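# Place two cartons on their supports, glue stick on orange-label one

## Task

Set the orange-labelled carton on the raised block so no part extends beyond the outer edge of the blue tape outline. Set the other carton on the low platform so nothing overhangs its edge. Both cartons must keep the face that was up at the start facing up. The glue stick must finish resting on the orange-labelled carton.

## Robot and tools

Robot: two arms, left_arm and right_arm. Each ends in the same five-finger right hand, so the hands are not mirror images and every hand number means the same on both. Calibrated base positions in the scene frame are left_arm (-0.003, +0.470, +0.077) m and right_arm (-0.013, -0.664, +0.077) m, each turned only slightly about z. A two-camera stand sits behind the arms.

Scene frame: the origin is at table-top height, halfway between the nominal bases. +z is up, +x points out over the table, and left_arm is on the +y side. Image left and right do not match arm names. Reported positions are in metres, orientations are quat_wxyz, and velocities are m/s and rad/s, all in the scene frame. Printed positions may be off by a few centimetres, more at long reach.

Hand point: each arm is controlled at a point 0.05 m in front of the palm and 0.15 m from the wrist flange along the fingers. Its +z runs along straightened fingers, +y points out of the palm, and +x runs across the palm away from the thumb. Straight fingers extend 0.06-0.07 m past the point and sit 0.06 m behind it along -y. A wrist bracket on the little-finger side can strike things. With the fingers level, the wrist may hang below the point (up to 0.13 m palm down, 0.25 m palm up) and reach the table first.

The 28-number row, used by execute_actions and move: all values lie in [-1, 1]. Order: left_arm dx, dy, dz, rx, ry, rz; left hand thumb_turn, thumb_bend, index, middle, ring, little, force_limit, speed; then the same fourteen for right_arm. Both arms always need numbers. The six pose numbers are offsets, not poses: they count from that arm's Hand target as it stood when the action or move began, along the Hand target's own axes. 1.0 equals 0.6 m or 180 degrees, and rx, ry, rz form one rotation vector. Sending six zeros asks for the current Hand target again. Orientation commands are clipped to within 32 degrees of the measured orientation per step. The six finger numbers are absolute targets: -1 open (thumb_turn -1 puts the thumb beside the palm, +1 in front of it; fingers -1 straight, +1 curled). force_limit runs linearly from about 0 N at -1 to 10 N at +1 (15 N for the two thumb motors). speed rises from near zero at -1 to full at +0.48 and stays full above. To leave a hand unchanged, resend the eight hand numbers of its last executed row, not its readings. With the thumb in front, the hand grips objects roughly 0.035-0.065 m thick; close slowly (speed -0.94 or lower) for a gentle grip.

execute_actions: actions is a list of actions; each action is a list of up to 15 rows, one per 1/30 s step. A shorter action keeps its final row until 15 steps pass. Every row in an action counts from the same starting Hand target. cameras lists camera names, ["all"], or []. An empty actions list returns images.

move: target is one row or a list of up to 15 rows, each counted from the same starting Hand targets, not chained. speed is m/s, 0.002-3.2 (default 0.25), one value or one per target; turning is capped at twice that in rad/s. blend (m) rounds corners between listed targets; 0 stops at each. stop_force (N, 4-120) ends an arm's path when its wrist sensor feels that much push against the motion; omit it when backing away from a contact, and do not rely on it when the hand turns. zero (true default) re-zeroes before the move. blocking=false returns early and cannot go with stop_force. Paths are straight, do not avoid obstacles, and last at most 10 s. The result adds a move: line naming the ending (done, off_target, moving, held, fault) and limits such as paced or held.

wait: seconds 0-10; arms keep their last commands. stop: brakes a running move. zoom_image: camera (cam_high, cam_low, cam_left_wrist, cam_right_wrist) and region [x0, y0, x1, y1] in pixels, at most 504 each way; images are 672x504. show_instructions shows the reference image. zero_wrist_force: arm, to re-zero that sensor. finished_scene: optional scene 1; ends the scene permanently.

Readings: Hand target is the last commanded pose, from which new offsets count; the hand point often rests a little short of it. hand_measured, hand_stopped_by (moving, target, force, stalled, fault) and hand_load_n list six values in motor order; a load near 0 after gripping means the grip is lost. Wrist force and torque are in the end effector's axes. Joint positions and torques follow base-to-hand order.

Avoid: dropping anything or letting an object leave the table, which fails the task. Do not hit or shove fixed or heavy things, and do not press the arms or hands against each other. An outside force near 150 N or joint contact torque past its limit (elbow 138, wrist joints about 32-34 N m) stops that arm for 10 s. Because the arms are stiff, aiming even a little past a firm contact can trigger this. Keep paths away from an arm's own base. Avoid long holds or stretched poses that heat motors: 70 °C gives a MOTOR HOT warning, and 85 °C brakes the arm. Release objects only once they are still and supported.

Each tool is called after ">>>" as a command line: name --argument value for each argument, lists and objects as JSON in quotes; but a table of rows of numbers goes row by row, as --pt "numbers of a row", without its own name.

Reference images:

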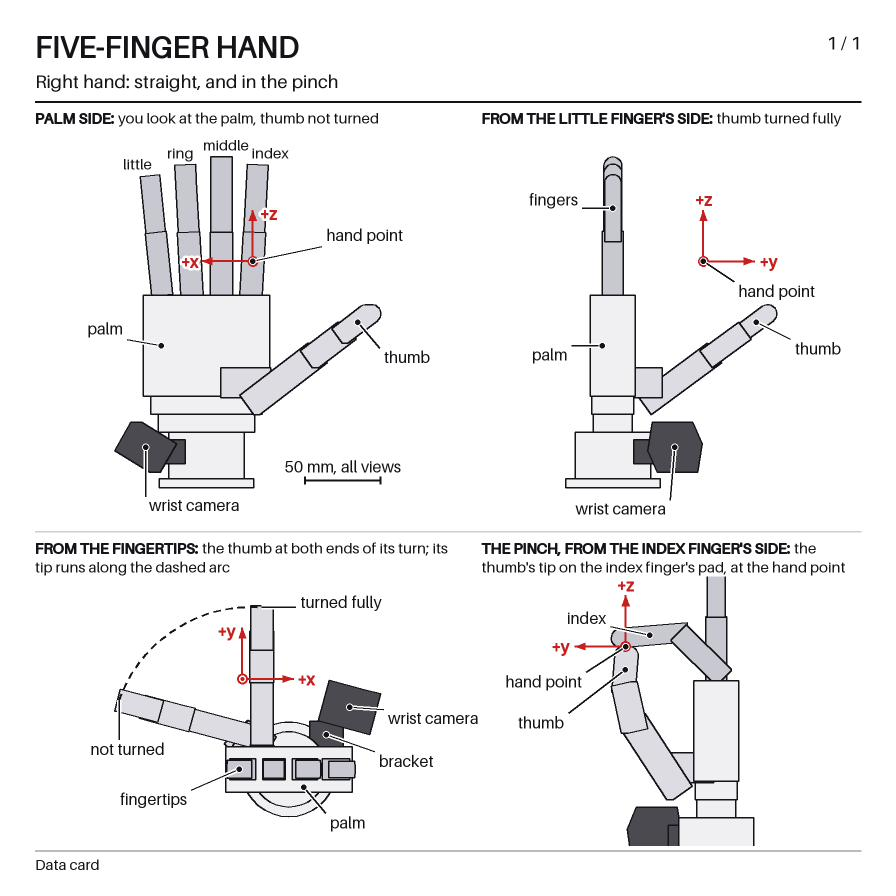

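## Session

>>> execute_actions --actions '[]'

Scene clock: 0.00 s.
left_arm: end_effector_position=(+0.2169, +0.0829, +0.2129) hand_measured=(-1.000, -1.000, -1.000, -1.000, -1.000, -1.000) hand_load_n=(+0.0, +0.0, +0.0, +0.0, +0.0, +0.0) hand_stopped_by=(target, target, target, target, target, target) hand_force_limit=0.00 hand_speed=-0.80 end_effector_quat_wxyz=(-0.565, +0.772, +0.024, +0.289) | right_arm: end_effector_position=(+0.3747, -0.4804, +0.2628) hand_measured=(-1.000, -1.000, -1.000, -1.000, -1.000, -1.000) hand_load_n=(+0.0, +0.0, +0.0, +0.0, +0.0, +0.0) hand_stopped_by=(target, target, target, target, target, target) hand_force_limit=0.00 hand_speed=-0.80 end_effector_quat_wxyz=(-0.003, +0.292, +0.945, -0.145)
Joint positions: left_arm=[-1.678 -0.891 2.036 1.79 1.238 -0.436] | right_arm=[0.155 -1.491 2.153 1.04 1.831 -0.814]
Joint velocities: within noise
Joint torques (N m): no reading
Wrist force (N): no reading
Wrist torque (N m): no reading
Wrist force, peak (N): no reading
Hand target: left_arm +0.2169, +0.0829, +0.2129; -0.565, +0.772, +0.024, +0.289 | right_arm +0.3747, -0.4804, +0.2628; -0.003, +0.292, +0.945, -0.145

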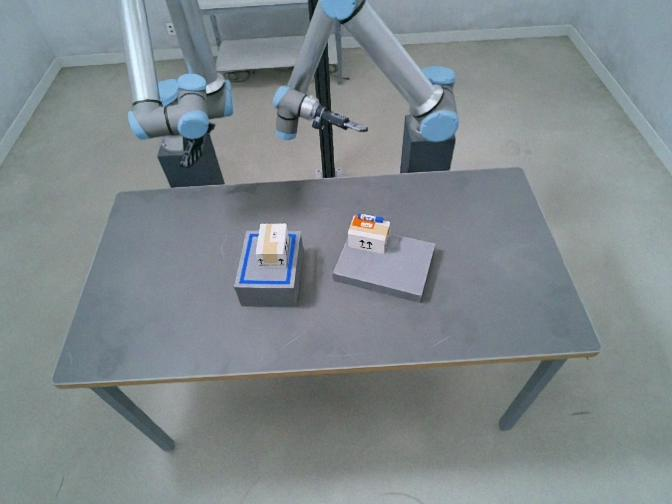

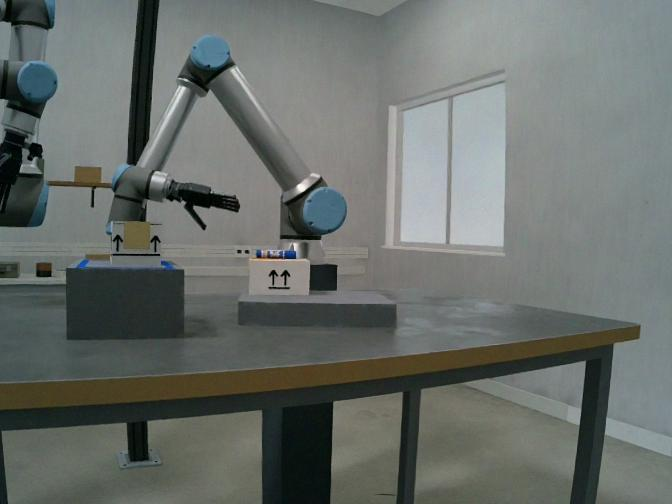

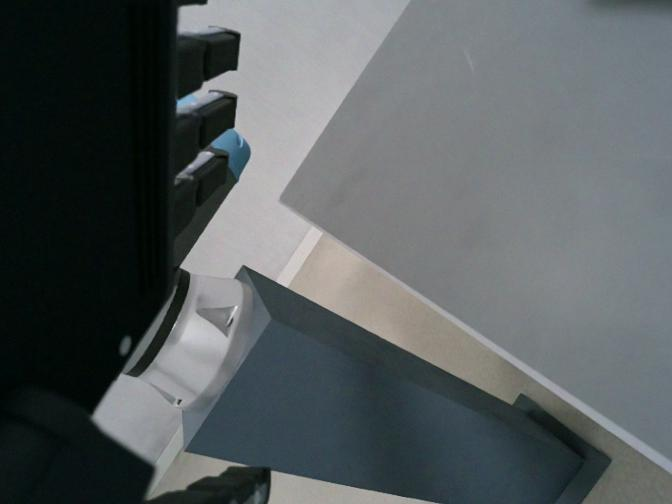

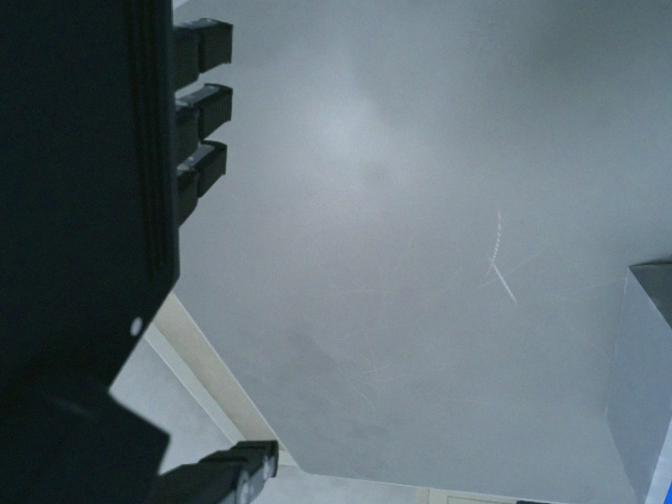

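>>> zoom_image --camera "cam_high" --region '[210, 190, 460, 320]'

>>> zoom_image --camera "cam_low" --region '[50, 200, 410, 350]'

Scaled by 2.016 from the camera's 672x504 image, which has a finer 960x720 frame.

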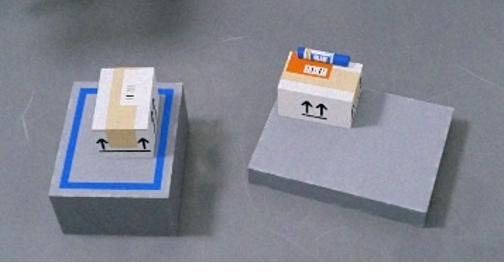

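Scaled by 1.400 from the camera's 672x504 image, which has a finer 960x720 frame.

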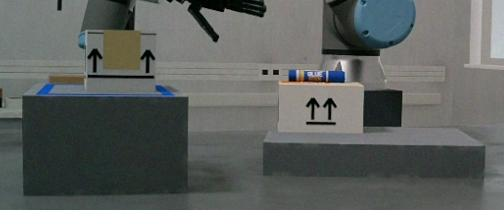

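>>> move --pt "0.475 -0.225 0.378 -0.390 -0.200 0.017 -1 -1 -1 -1 -1 -1 0 -0.8 0.267 0.180 -0.347 -0.0944 -0.002 -0.190 -1 -1 -1 -1 -1 -1 0 -0.8" --speed 0.3 --cameras '["all"]'

Scene clock: 111.63 s.
left_arm: end_effector_position=(+0.4999, +0.2499, +0.4199) hand_measured=(-1.000, -1.000, -1.000, -1.000, -1.000, -1.000) hand_load_n=(+0.0, +0.0, +0.0, -0.5, +0.0, +0.0) hand_stopped_by=(target, target, target, target, target, target) hand_force_limit=0.00 hand_speed=-0.80 end_effector_quat_wxyz=(+0.000, +1.000, +0.000, -0.001) | right_arm: end_effector_position=(+0.3199, -0.2499, +0.4197) hand_measured=(-1.000, -1.000, -1.000, -1.000, -1.000, -1.000) hand_load_n=(+0.0, +0.0, +0.0, +0.0, +0.0, +0.0) hand_stopped_by=(target, target, target, target, target, target) hand_force_limit=0.00 hand_speed=-0.80 end_effector_quat_wxyz=(+0.000, -0.001, +1.000, +0.000)
Joint positions: left_arm=[-0.612 -1.397 1.707 1.262 1.572 0.963] | right_arm=[0.494 -1.555 1.882 1.243 1.571 -1.094]
Joint torques (N m): left_arm=[12.85 -58.69 -35.77 0.66 1.79 3.58] | right_arm=[-22.01 -47.76 -26.8 0.53 1.45 2.37]
Wrist force (N): left_arm=[-0.1 0.6 0.6] | right_arm=[-0.5 0.4 -0.1]
Wrist torque (N m): left_arm=[-0.07 0.10 0.06] | right_arm=[-0.04 -0.02 0.03]
Wrist force, peak (N): left_arm=[-1.6 1.1 -1.7] | right_arm=[-0.6 -0.1 1.1]
Hand target: left_arm +0.4999, +0.2499, +0.4200; +0.000, +1.000, +0.000, -0.001 | right_arm +0.3199, -0.2500, +0.4197; +0.001, -0.001, +1.000, +0.000
Off the commanded pose: left_arm 0.000 m, 0 deg | right_arm 0.000 m, 0 deg.
move: done

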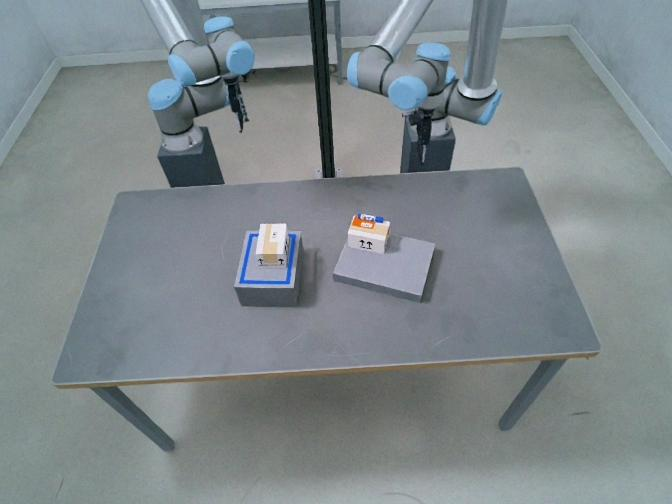

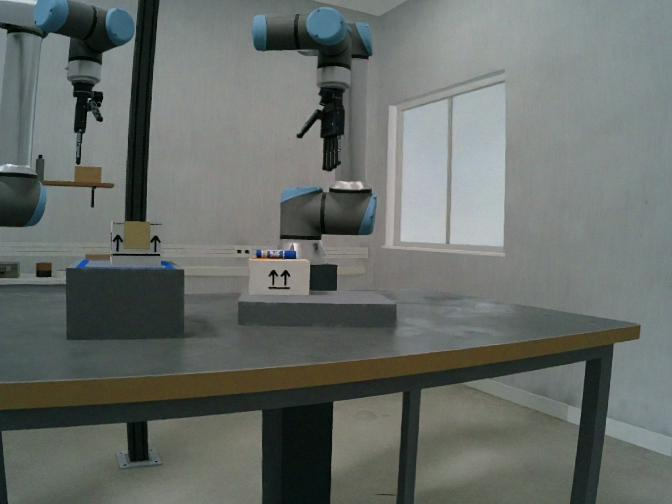

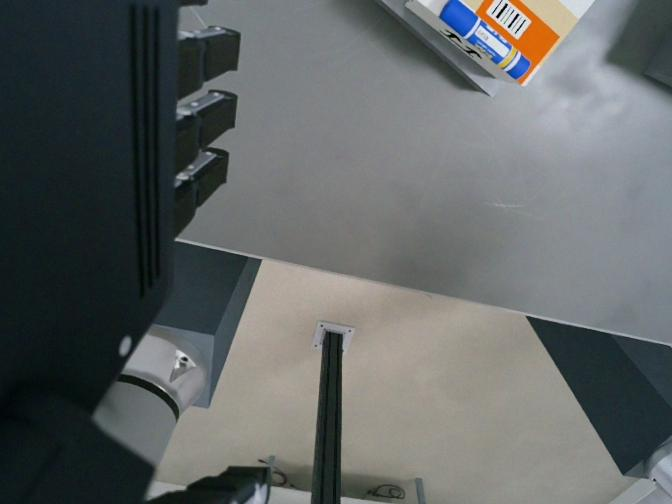

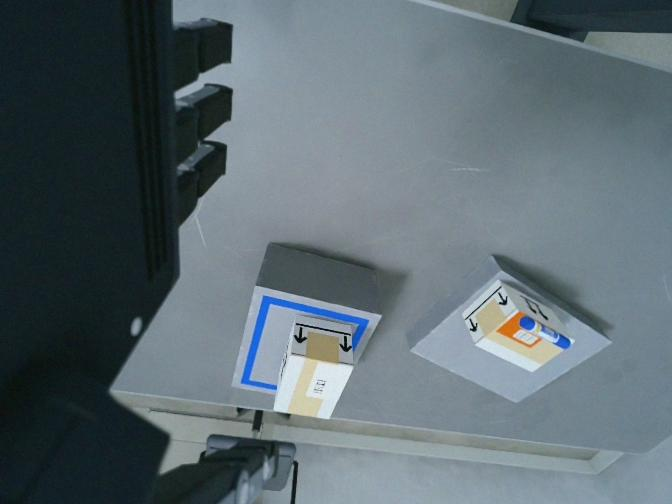

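>>> zoom_image --camera "cam_right_wrist" --region '[200, 220, 450, 440]'

>>> zoom_image --camera "cam_right_wrist" --region '[390, 230, 630, 420]'

Scaled by 2.016 from the camera's 672x504 image, which has a finer 960x720 frame.

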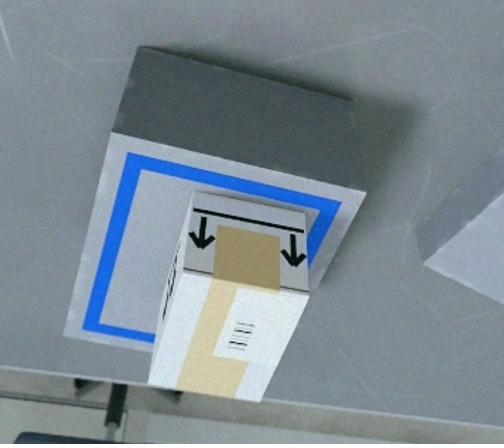

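Scaled by 2.100 from the camera's 672x504 image, which has a finer 960x720 frame.

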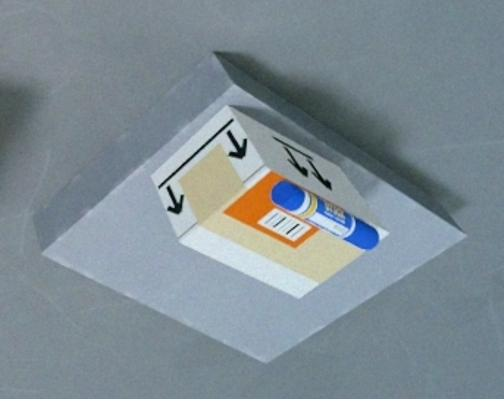

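>>> move --pt "0.3333 0.25 0 0 0 0 -1 -1 -1 -1 -1 -1 0 -0.8 -0.3333 0 0 0 0 0 -1 -1 -1 -1 -1 -1 0 -0.8" --speed 0.3 --cameras '["all"]'

Scene clock: 136.80 s.
left_arm: end_effector_position=(+0.6997, +0.0997, +0.4196) hand_measured=(-1.000, -1.000, -1.000, -1.000, -1.000, -1.000) hand_load_n=(+0.0, +0.0, +0.0, +0.0, +0.0, +0.0) hand_stopped_by=(target, target, target, target, target, target) hand_force_limit=0.00 hand_speed=-0.80 end_effector_quat_wxyz=(+0.000, +1.000, +0.000, -0.001) | right_arm: end_effector_position=(+0.5199, -0.2495, +0.4199) hand_measured=(-1.000, -1.000, -1.000, -1.000, -1.000, -1.000) hand_load_n=(+0.0, -0.5, +0.0, +0.0, +0.0, +0.0) hand_stopped_by=(target, target, target, target, target, target) hand_force_limit=0.00 hand_speed=-0.80 end_effector_quat_wxyz=(+0.000, -0.001, +1.000, +0.000)
Joint positions: left_arm=[-0.623 -0.997 1.147 1.422 1.572 0.952] | right_arm=[0.341 -1.306 1.593 1.282 1.571 -1.247]
Joint torques (N m): left_arm=[11.71 -63.55 -52.22 1.63 1.86 3.23] | right_arm=[19.06 -51.92 -41.12 0.74 -0.85 2.33]
Wrist force (N): left_arm=[-0.3 0.9 1.0] | right_arm=[-0.6 -0.1 -0.4]
Wrist torque (N m): left_arm=[-0.06 0.11 0.23] | right_arm=[-0.03 0.05 0.02]
Wrist force, peak (N): left_arm=[2.1 2.2 1.4] | right_arm=[-2.8 0.3 -0.3]
Hand target: left_arm +0.6998, +0.0997, +0.4197; +0.000, +1.000, +0.000, -0.001 | right_arm +0.5199, -0.2495, +0.4199; +0.001, -0.001, +1.000, +0.000
Off the commanded pose: left_arm 0.000 m, 0 deg | right_arm 0.000 m, 0 deg.
move: done

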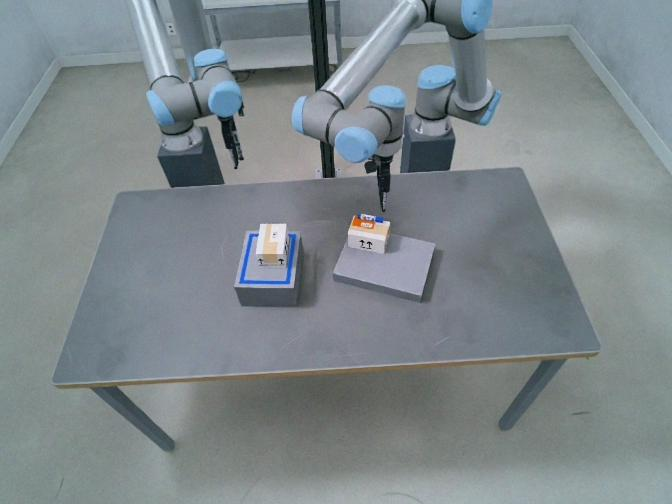

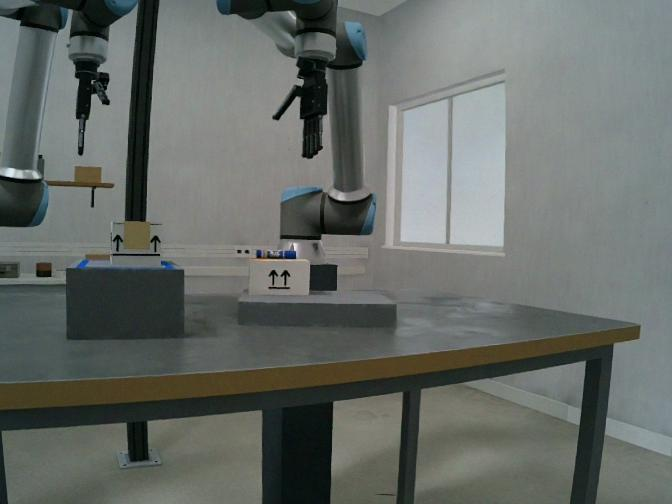

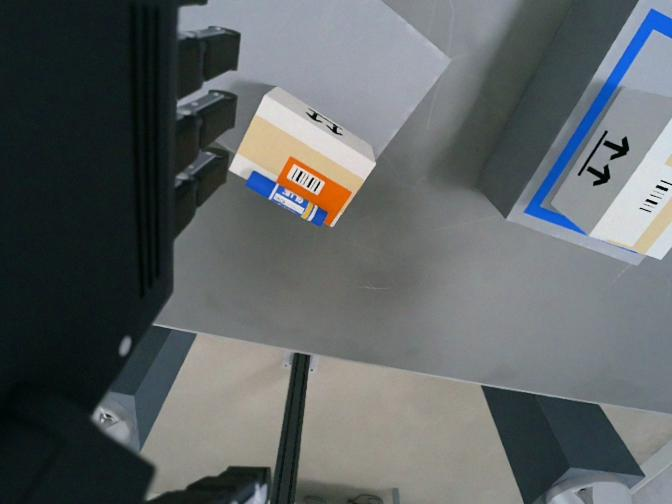

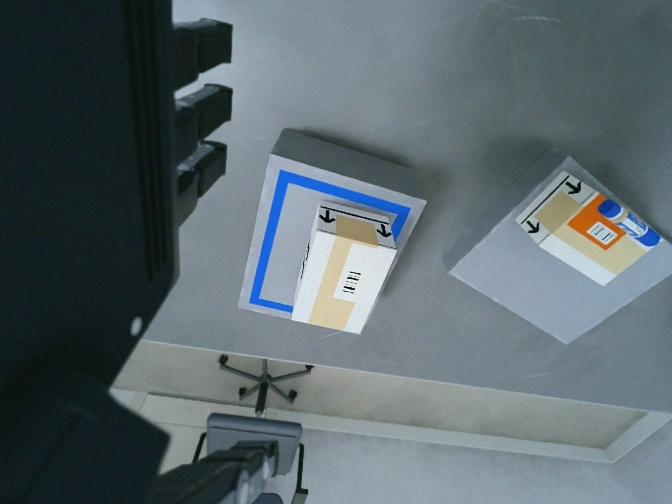

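>>> zoom_image --camera "cam_right_wrist" --region '[220, 110, 460, 350]'

>>> zoom_image --camera "cam_right_wrist" --region '[432, 130, 672, 370]'

>>> zoom_image --camera "cam_left_wrist" --region '[170, 0, 460, 290]'

Scaled by 2.100 from the camera's 672x504 image, which has a finer 960x720 frame.

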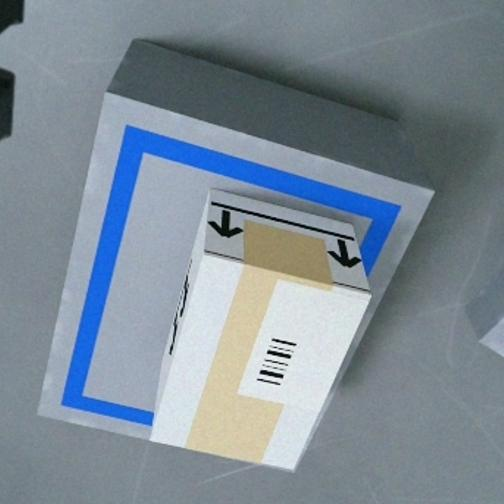

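Scaled by 2.100 from the camera's 672x504 image, which has a finer 960x720 frame.

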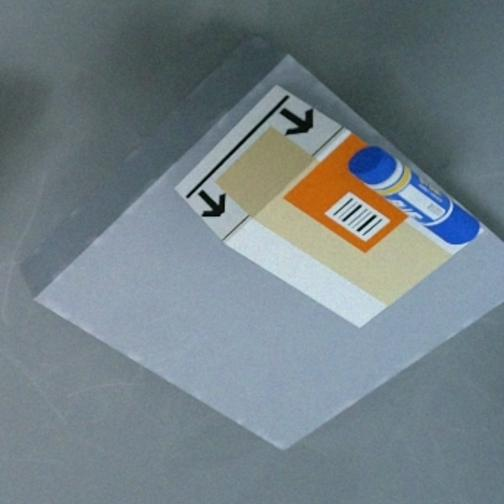

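Scaled by 1.738 from the camera's 672x504 image, which has a finer 960x720 frame.

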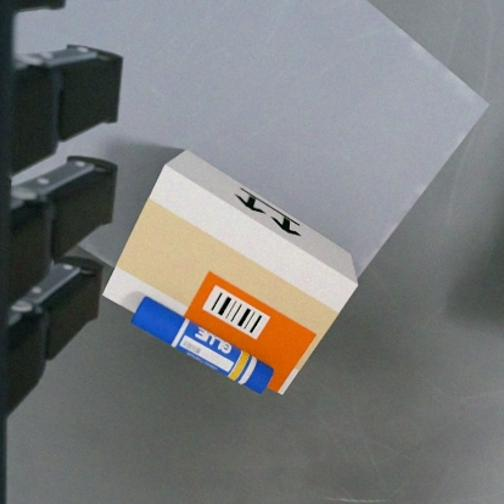

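>>> move --target '[0,0,0,0,0,0,-1,-1,-1,-1,-1,-1,0,-0.8,-0.4408,0.0858,0.0333,-0.1690,-0.1766,-0.4646,-1,-1,-1,-1,-1,-1,0,-0.8]' --speed 0.3 --cameras '["cam_high","cam_right_wrist"]'

Scene clock: 645.90 s.
left_arm: end_effector_position=(+0.6998, +0.0997, +0.4197) hand_measured=(-1.000, -1.000, -1.000, -1.000, -1.000, -1.000) hand_load_n=(+0.0, -0.5, +0.0, +0.0, +0.0, +0.0) hand_stopped_by=(target, target, target, target, target, target) hand_force_limit=0.00 hand_speed=-0.80 end_effector_quat_wxyz=(+0.000, +1.000, +0.000, -0.001) | right_arm: end_effector_position=(+0.7843, -0.1974, +0.4002) hand_measured=(-1.000, -1.000, -1.000, -1.000, -1.000, -1.000) hand_load_n=(+0.0, +0.0, +0.0, +0.0, +0.0, +0.0) hand_stopped_by=(target, target, target, target, target, target) hand_force_limit=0.00 hand_speed=-0.80 end_effector_quat_wxyz=(-0.247, +0.651, -0.678, -0.237)
Joint positions: left_arm=[-0.623 -0.996 1.147 1.422 1.572 0.952] | right_arm=[0.124 -0.796 0.963 1.277 0.882 -2.946]
Joint torques (N m): left_arm=[12.63 -61.41 -52.21 1.33 1.81 3.04] | right_arm=[21.38 -84.74 -43.76 2.67 -0.75 -2.83]
Wrist force (N): left_arm=[-0.3 0.4 0.8] | right_arm=[-0.7 -0.3 -0.5]
Wrist torque (N m): left_arm=[-0.12 0.12 0.21] | right_arm=[-0.03 0.02 0.12]
Wrist force, peak (N): left_arm=[-0.7 0.5 1.3] | right_arm=[-0.8 -1.5 0.2]
Hand target: left_arm +0.6998, +0.0997, +0.4197; +0.000, +1.000, +0.000, -0.001 | right_arm +0.7843, -0.1973, +0.4002; -0.247, +0.651, -0.678, -0.237
Off the commanded pose: left_arm 0.000 m, 0 deg | right_arm 0.000 m, 0 deg.
move: done
Images, in order (width x height): cam_high 672x504, cam_right_wrist 672x504.

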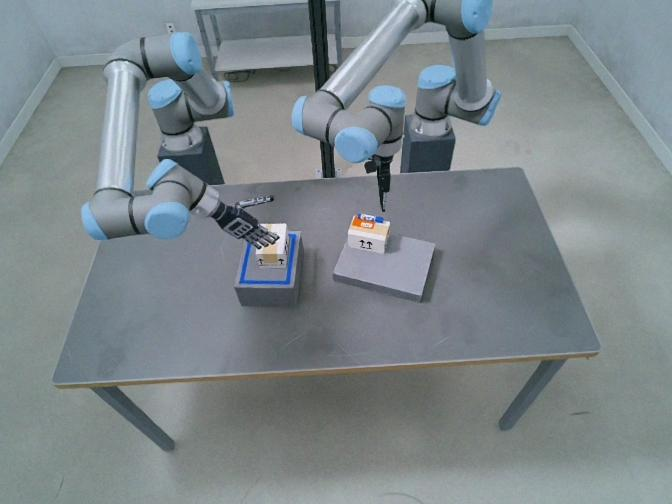

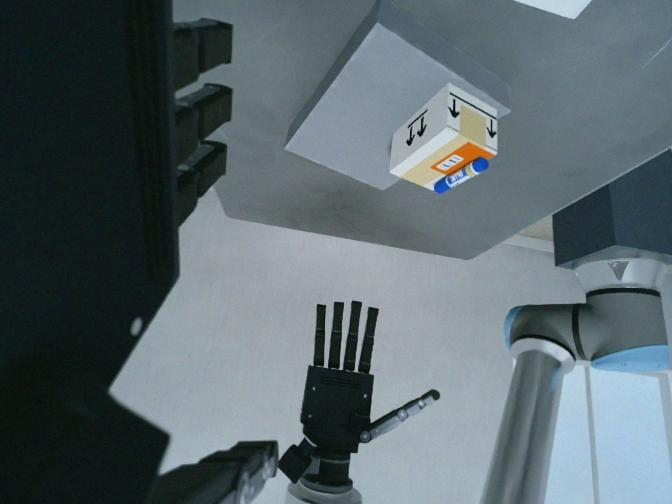

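>>> move --target '[-0.1172,0.5462,0.0328,-0.1690,-0.1766,-0.4646,-1,-1,-1,-1,-1,-1,0,-0.8,0,0,0,0,0,0,-1,-1,-1,-1,-1,-1,0,-0.8]' --speed 0.3 --cameras '["all"]'

Scene clock: 655.17 s.
left_arm: end_effector_position=(+0.6291, -0.2279, +0.4003) hand_measured=(-1.000, -1.000, -1.000, -1.000, -1.000, -1.000) hand_load_n=(+0.0, +0.0, +0.0, +0.0, +0.0, +0.0) hand_stopped_by=(target, target, target, target, target, target) hand_force_limit=0.00 hand_speed=-0.80 end_effector_quat_wxyz=(+0.236, +0.679, +0.650, -0.248) | right_arm: end_effector_position=(+0.7843, -0.1973, +0.4002) hand_measured=(-1.000, -1.000, -1.000, -1.000, -1.000, -1.000) hand_load_n=(-0.5, -0.5, +0.0, +0.0, +0.0, +0.0) hand_stopped_by=(target, target, target, target, target, target) hand_force_limit=0.00 hand_speed=-0.80 end_effector_quat_wxyz=(-0.247, +0.651, -0.678, -0.237)
Joint positions: left_arm=[-0.943 -1.07 1.325 0.736 1.986 -1.021] | right_arm=[0.124 -0.796 0.963 1.277 0.882 -2.946]
Joint torques (N m): left_arm=[-1.81 -58.65 -53.52 1.77 1.1 -2.59] | right_arm=[18.58 -90.77 -40.54 1.82 -3.15 -0.53]
Wrist force (N): left_arm=[-0.2 0.4 0.7] | right_arm=[-1.0 -0.2 -0.6]
Wrist torque (N m): left_arm=[-0.15 0.10 0.35] | right_arm=[-0.03 0.07 0.10]
Wrist force, peak (N): left_arm=[-1.9 -0.8 1.5] | right_arm=[-0.8 -0.3 -1.0]
Hand target: left_arm +0.6291, -0.2280, +0.4002; +0.236, +0.679, +0.650, -0.248 | right_arm +0.7843, -0.1973, +0.4002; -0.247, +0.651, -0.678, -0.237
Off the commanded pose: left_arm 0.000 m, 0 deg | right_arm 0.000 m, 0 deg.
move: done

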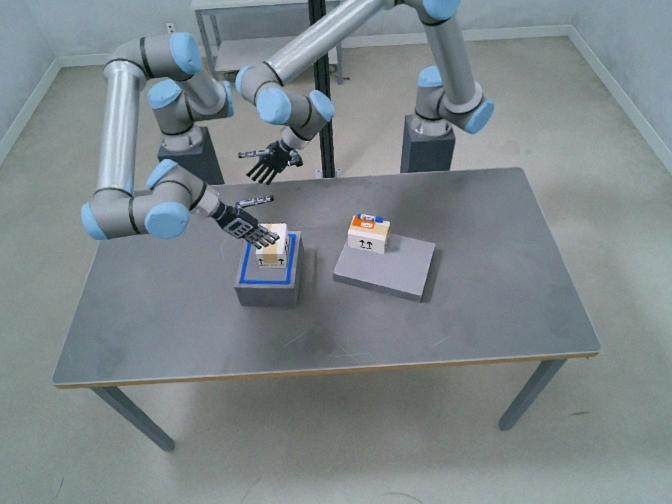

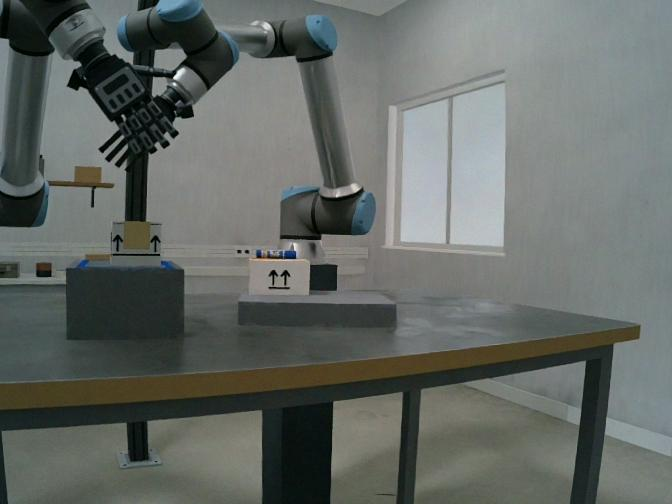

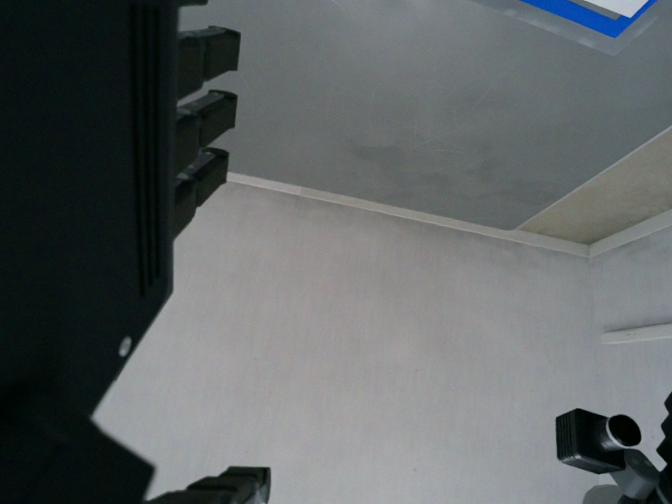

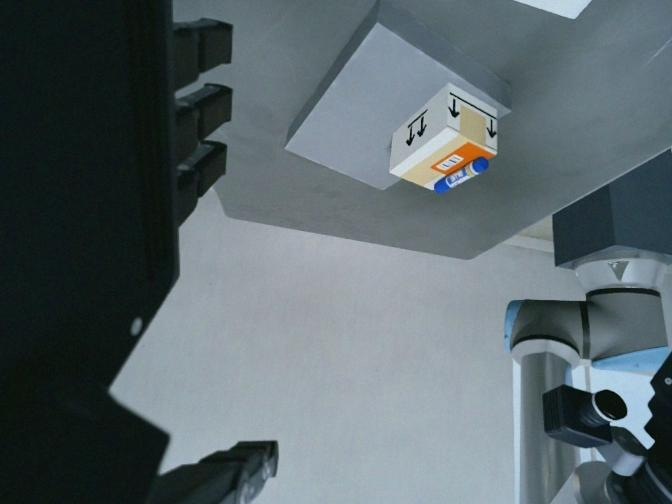

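>>> move --target '[0.1298,0.034,0.1522,0,0,0,-1,-1,-1,-1,-1,-1,0,-0.8,0.1297,0.0333,0.1523,0,0,0,-1,-1,-1,-1,-1,-1,0,-0.8]' --speed 0.2 --cameras '["all"]'

Scene clock: 668.47 s.
left_arm: end_effector_position=(+0.6494, -0.2278, +0.2801) hand_measured=(-1.000, -1.000, -1.000, -1.000, -1.000, -1.000) hand_load_n=(+0.0, +0.0, +0.0, +0.0, +0.0, +0.0) hand_stopped_by=(target, target, target, target, target, target) hand_force_limit=0.00 hand_speed=-0.80 end_effector_quat_wxyz=(+0.236, +0.679, +0.650, -0.248) | right_arm: end_effector_position=(+0.7644, -0.1973, +0.2801) hand_measured=(-1.000, -1.000, -1.000, -1.000, -1.000, -1.000) hand_load_n=(+0.0, +0.0, +0.0, +0.0, +0.0, +0.0) hand_stopped_by=(target, target, target, target, target, target) hand_force_limit=0.00 hand_speed=-0.80 end_effector_quat_wxyz=(-0.247, +0.651, -0.678, -0.237)
Joint positions: left_arm=[-0.922 -0.977 1.402 0.575 1.998 -1.001] | right_arm=[0.127 -0.771 1.137 1.076 0.882 -2.943]
Joint torques (N m): left_arm=[-13.02 -78.69 -49.96 3.65 0.64 -2.55] | right_arm=[7.06 -107.64 -38.8 3.71 -1.96 0.8]
Wrist force (N): left_arm=[-0.4 0.1 0.7] | right_arm=[-0.6 -0.3 -0.3]
Wrist torque (N m): left_arm=[-0.20 0.16 0.13] | right_arm=[-0.04 0.01 0.09]
Wrist force, peak (N): left_arm=[0.6 0.4 2.8] | right_arm=[-2.1 -0.8 -2.3]
Hand target: left_arm +0.6493, -0.2279, +0.2802; +0.236, +0.679, +0.650, -0.248 | right_arm +0.7644, -0.1973, +0.2802; -0.247, +0.651, -0.678, -0.237
Off the commanded pose: left_arm 0.000 m, 0 deg | right_arm 0.000 m, 0 deg.
move: done

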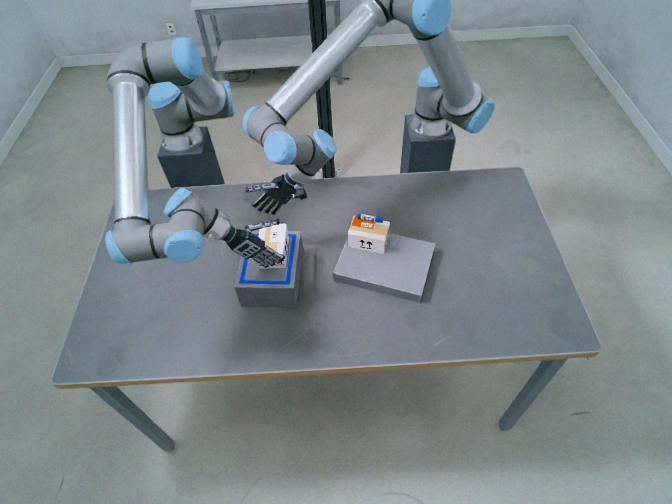

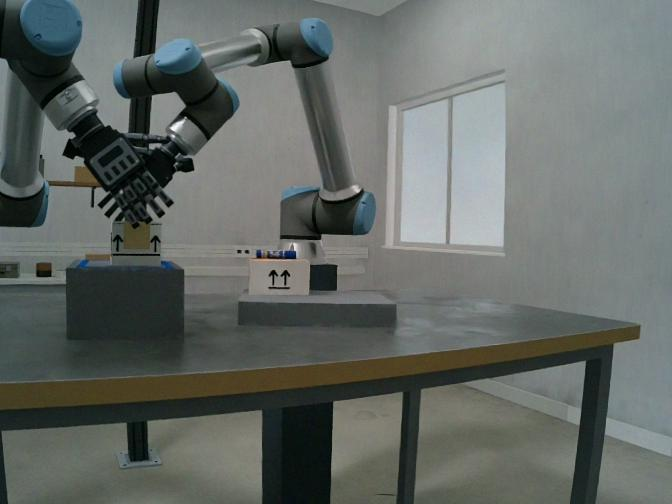

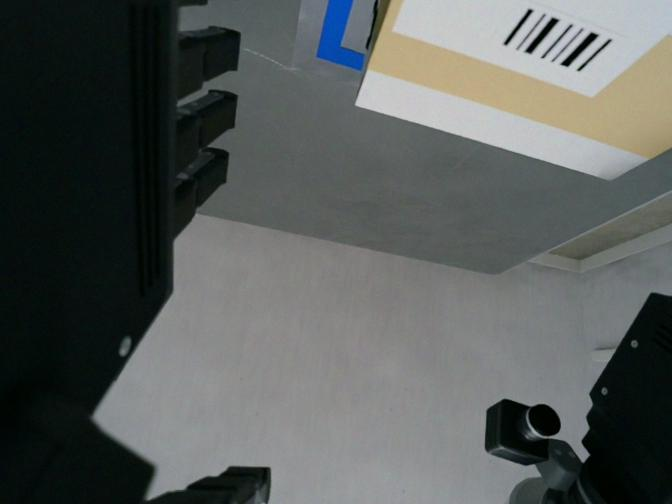

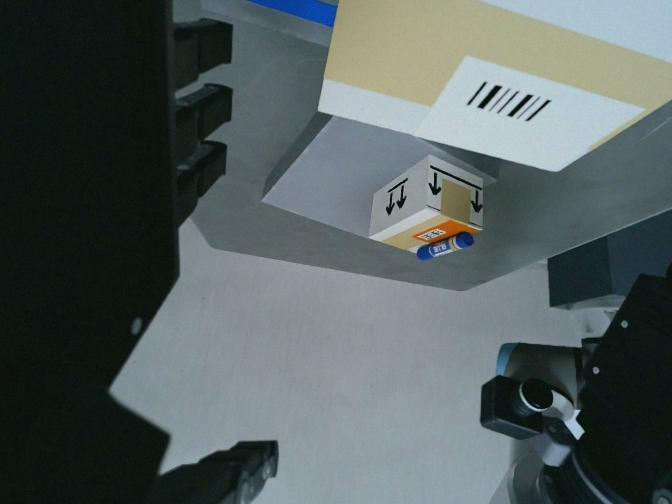

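>>> move --target '[0.0547,0.0333,0.0629,0,0,0,-1,-1,-1,-1,-1,-1,0,-0.8,0.0536,0,0.0638,0,0,0,-1,-1,-1,-1,-1,-1,0,-0.8]' --speed 0.15 --cameras '["all"]'

Scene clock: 715.17 s.
left_arm: end_effector_position=(+0.6693, -0.2280, +0.2302) hand_measured=(-1.000, -1.000, -1.000, -1.000, -1.000, -1.000) hand_load_n=(+0.0, +0.0, +0.0, +0.0, +0.0, +0.0) hand_stopped_by=(target, target, target, target, target, target) hand_force_limit=0.00 hand_speed=-0.80 end_effector_quat_wxyz=(+0.236, +0.679, +0.650, -0.248) | right_arm: end_effector_position=(+0.7644, -0.1973, +0.2300) hand_measured=(-1.000, -1.000, -1.000, -1.000, -1.000, -1.000) hand_load_n=(+0.0, +0.0, +0.0, +0.0, +0.0, -0.5) hand_stopped_by=(target, target, target, target, target, target) hand_force_limit=0.00 hand_speed=-0.80 end_effector_quat_wxyz=(-0.247, +0.651, -0.678, -0.237)
Joint positions: left_arm=[-0.901 -0.915 1.397 0.526 2.009 -0.982] | right_arm=[0.127 -0.736 1.168 1.011 0.882 -2.943]
Joint torques (N m): left_arm=[-12.25 -99.09 -38.23 5.6 -0.66 -2.3] | right_arm=[-13.95 -107.35 -47.03 7.13 -2.57 2.33]
Wrist force (N): left_arm=[-0.3 0.4 1.3] | right_arm=[-0.5 -0.5 -0.3]
Wrist torque (N m): left_arm=[-0.17 0.11 0.14] | right_arm=[-0.08 0.01 0.11]
Wrist force, peak (N): left_arm=[0.3 0.9 2.0] | right_arm=[-1.6 -0.4 -1.6]
Hand target: left_arm +0.6692, -0.2279, +0.2301; +0.236, +0.679, +0.650, -0.248 | right_arm +0.7645, -0.1973, +0.2302; -0.247, +0.651, -0.678, -0.237
Off the commanded pose: left_arm 0.000 m, 0 deg | right_arm 0.000 m, 0 deg.
move: done

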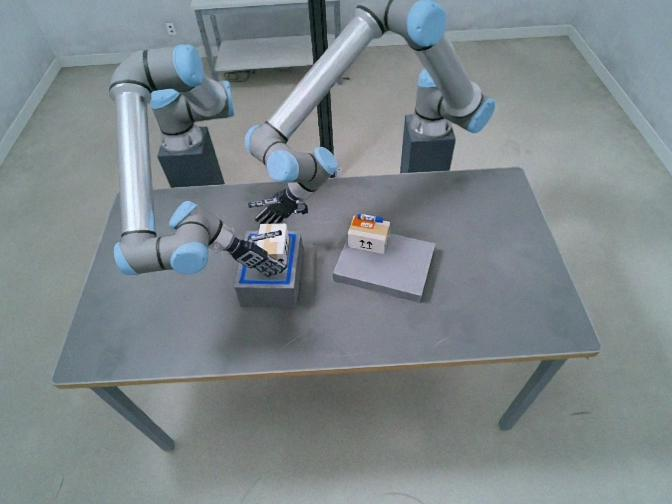

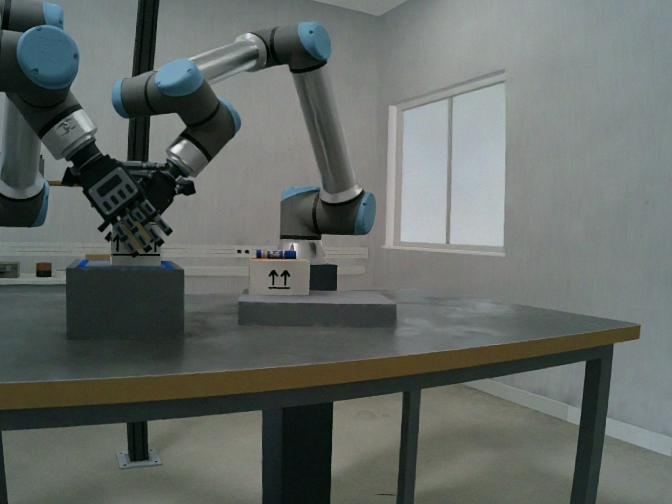

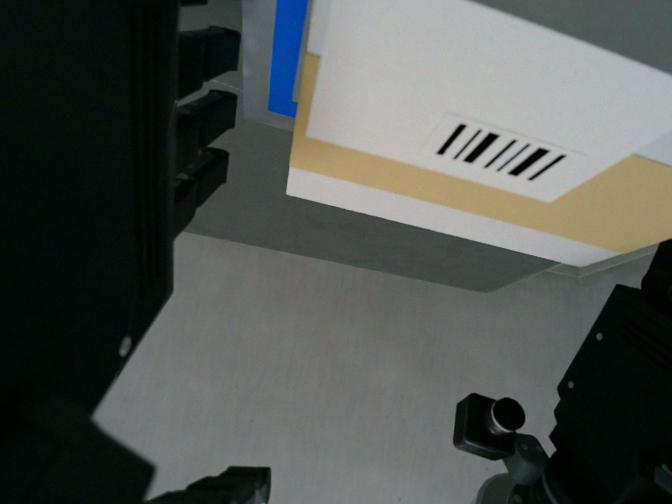

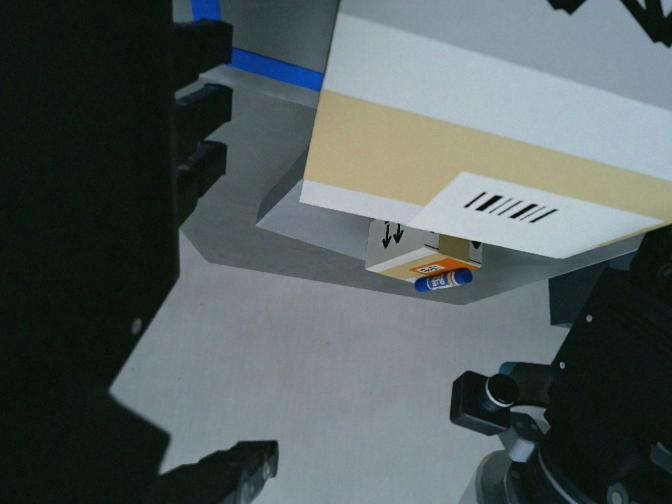

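>>> zoom_image --camera "cam_low" --region '[60, 170, 220, 290]'

>>> zoom_image --camera "cam_high" --region '[210, 190, 330, 320]'

Scaled by 3.150 from the camera's 672x504 image, which has a finer 960x720 frame.

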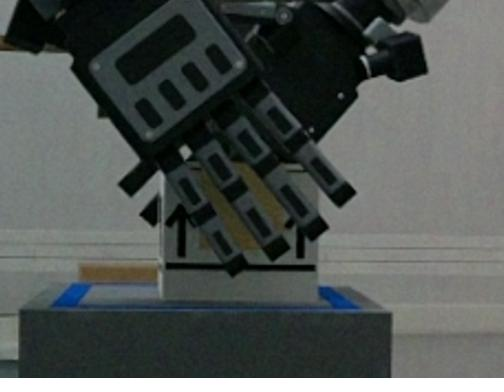

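Scaled by 3.877 from the camera's 672x504 image, which has a finer 960x720 frame.

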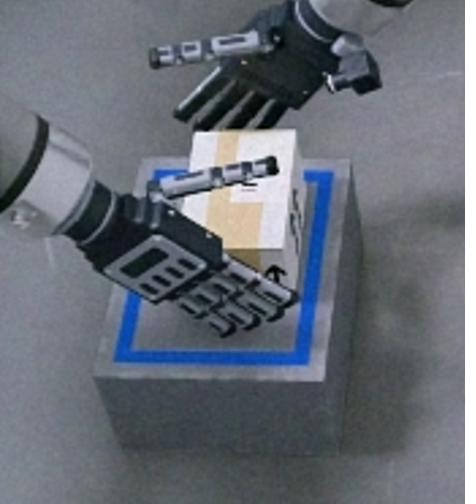

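>>> move --target '[0.0162,0.0228,-0.0005,0,0,0,-1,-1,-1,-1,-1,-1,0,-0.8,0.0165,0.0328,-0.0008,0,0,0,-1,-1,-1,-1,-1,-1,0,-0.8]' --speed 0.06 --cameras '["cam_high","cam_low"]'

>>> zero_wrist_force --arm "left_arm"

>>> zero_wrist_force --arm "right_arm"

>>> zoom_image --camera "cam_low" --region '[60, 170, 220, 290]'

>>> zoom_image --camera "cam_high" --region '[210, 190, 330, 320]'

Scene clock: 745.67 s.
left_arm: end_effector_position=(+0.6833, -0.2209, +0.2241) hand_measured=(-1.000, -1.000, -1.000, -1.000, -1.000, -1.000) hand_load_n=(+0.0, +0.0, +0.0, +0.0, +0.0, +0.0) hand_stopped_by=(target, target, target, target, target, target) hand_force_limit=0.00 hand_speed=-0.80 end_effector_quat_wxyz=(+0.236, +0.679, +0.650, -0.248) | right_arm: end_effector_position=(+0.7445, -0.2045, +0.2242) hand_measured=(-1.000, -1.000, -1.000, -1.000, -1.000, -1.000) hand_load_n=(+0.0, +0.0, +0.0, +0.0, +0.0, +0.0) hand_stopped_by=(target, target, target, target, target, target) hand_force_limit=0.00 hand_speed=-0.80 end_effector_quat_wxyz=(-0.247, +0.651, -0.678, -0.236)
Joint positions: left_arm=[-0.882 -0.899 1.382 0.533 2.019 -0.964] | right_arm=[0.121 -0.766 1.235 0.977 0.881 -2.95]
Joint torques (N m): left_arm=[-9.31 -97.6 -29.06 3.72 -0.63 -2.54] | right_arm=[-5.86 -73.73 -45.68 6.9 -4.19 0.65]
Wrist force (N): left_arm=[0.4 0.5 0.8] | right_arm=[-0.6 -0.4 -0.3]
Wrist torque (N m): left_arm=[-0.12 0.03 0.18] | right_arm=[-0.04 0.00 0.13]
Wrist force, peak (N): left_arm=[-1.0 -0.1 1.1] | right_arm=[-0.8 -0.8 -0.4]
Hand target: left_arm +0.6832, -0.2209, +0.2241; +0.236, +0.679, +0.650, -0.248 | right_arm +0.7445, -0.2044, +0.2241; -0.247, +0.651, -0.678, -0.237
Off the commanded pose: left_arm 0.000 m, 0 deg | right_arm 0.000 m, 0 deg.
move: done
Images, in order (width x height): cam_high 672x504, cam_low 672x504.

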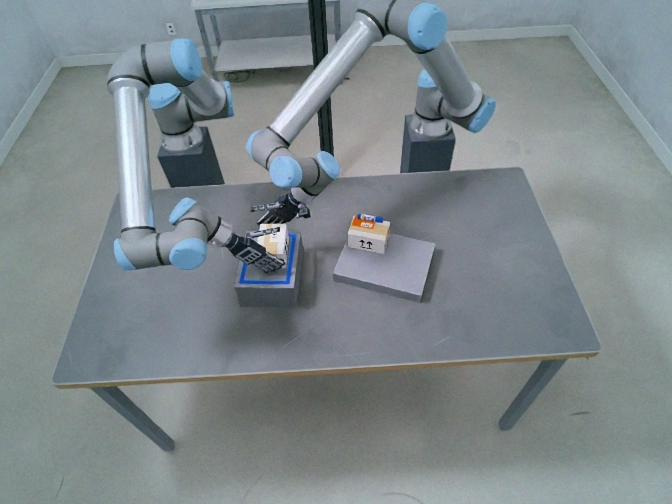

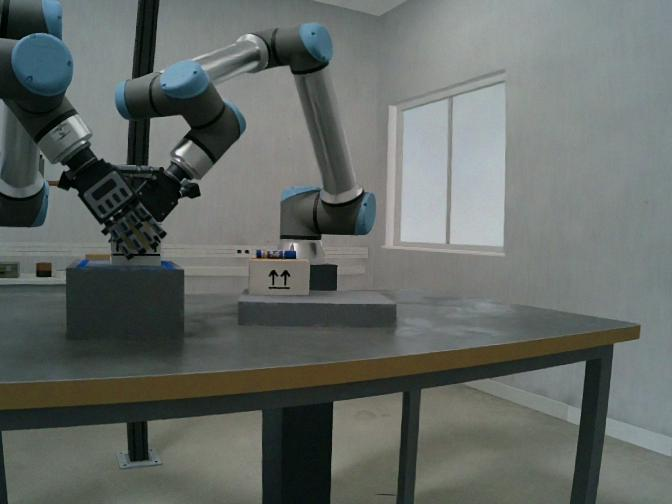

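Wrist force sensor zeroed.

Wrist force sensor zeroed.

Scaled by 3.150 from the camera's 672x504 image, which has a finer 960x720 frame.

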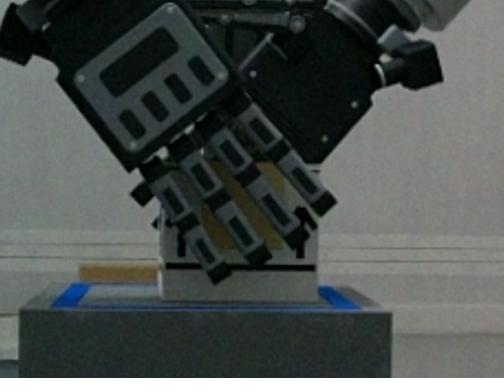

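Scaled by 3.877 from the camera's 672x504 image, which has a finer 960x720 frame.

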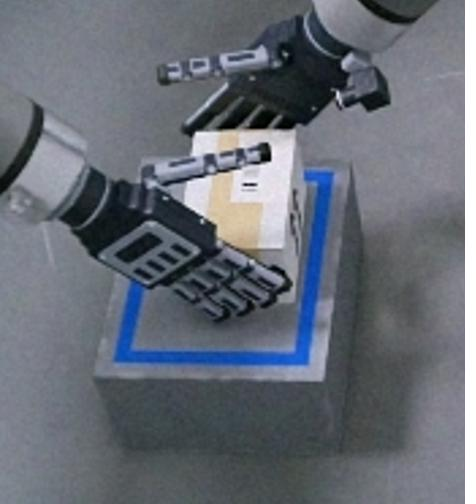

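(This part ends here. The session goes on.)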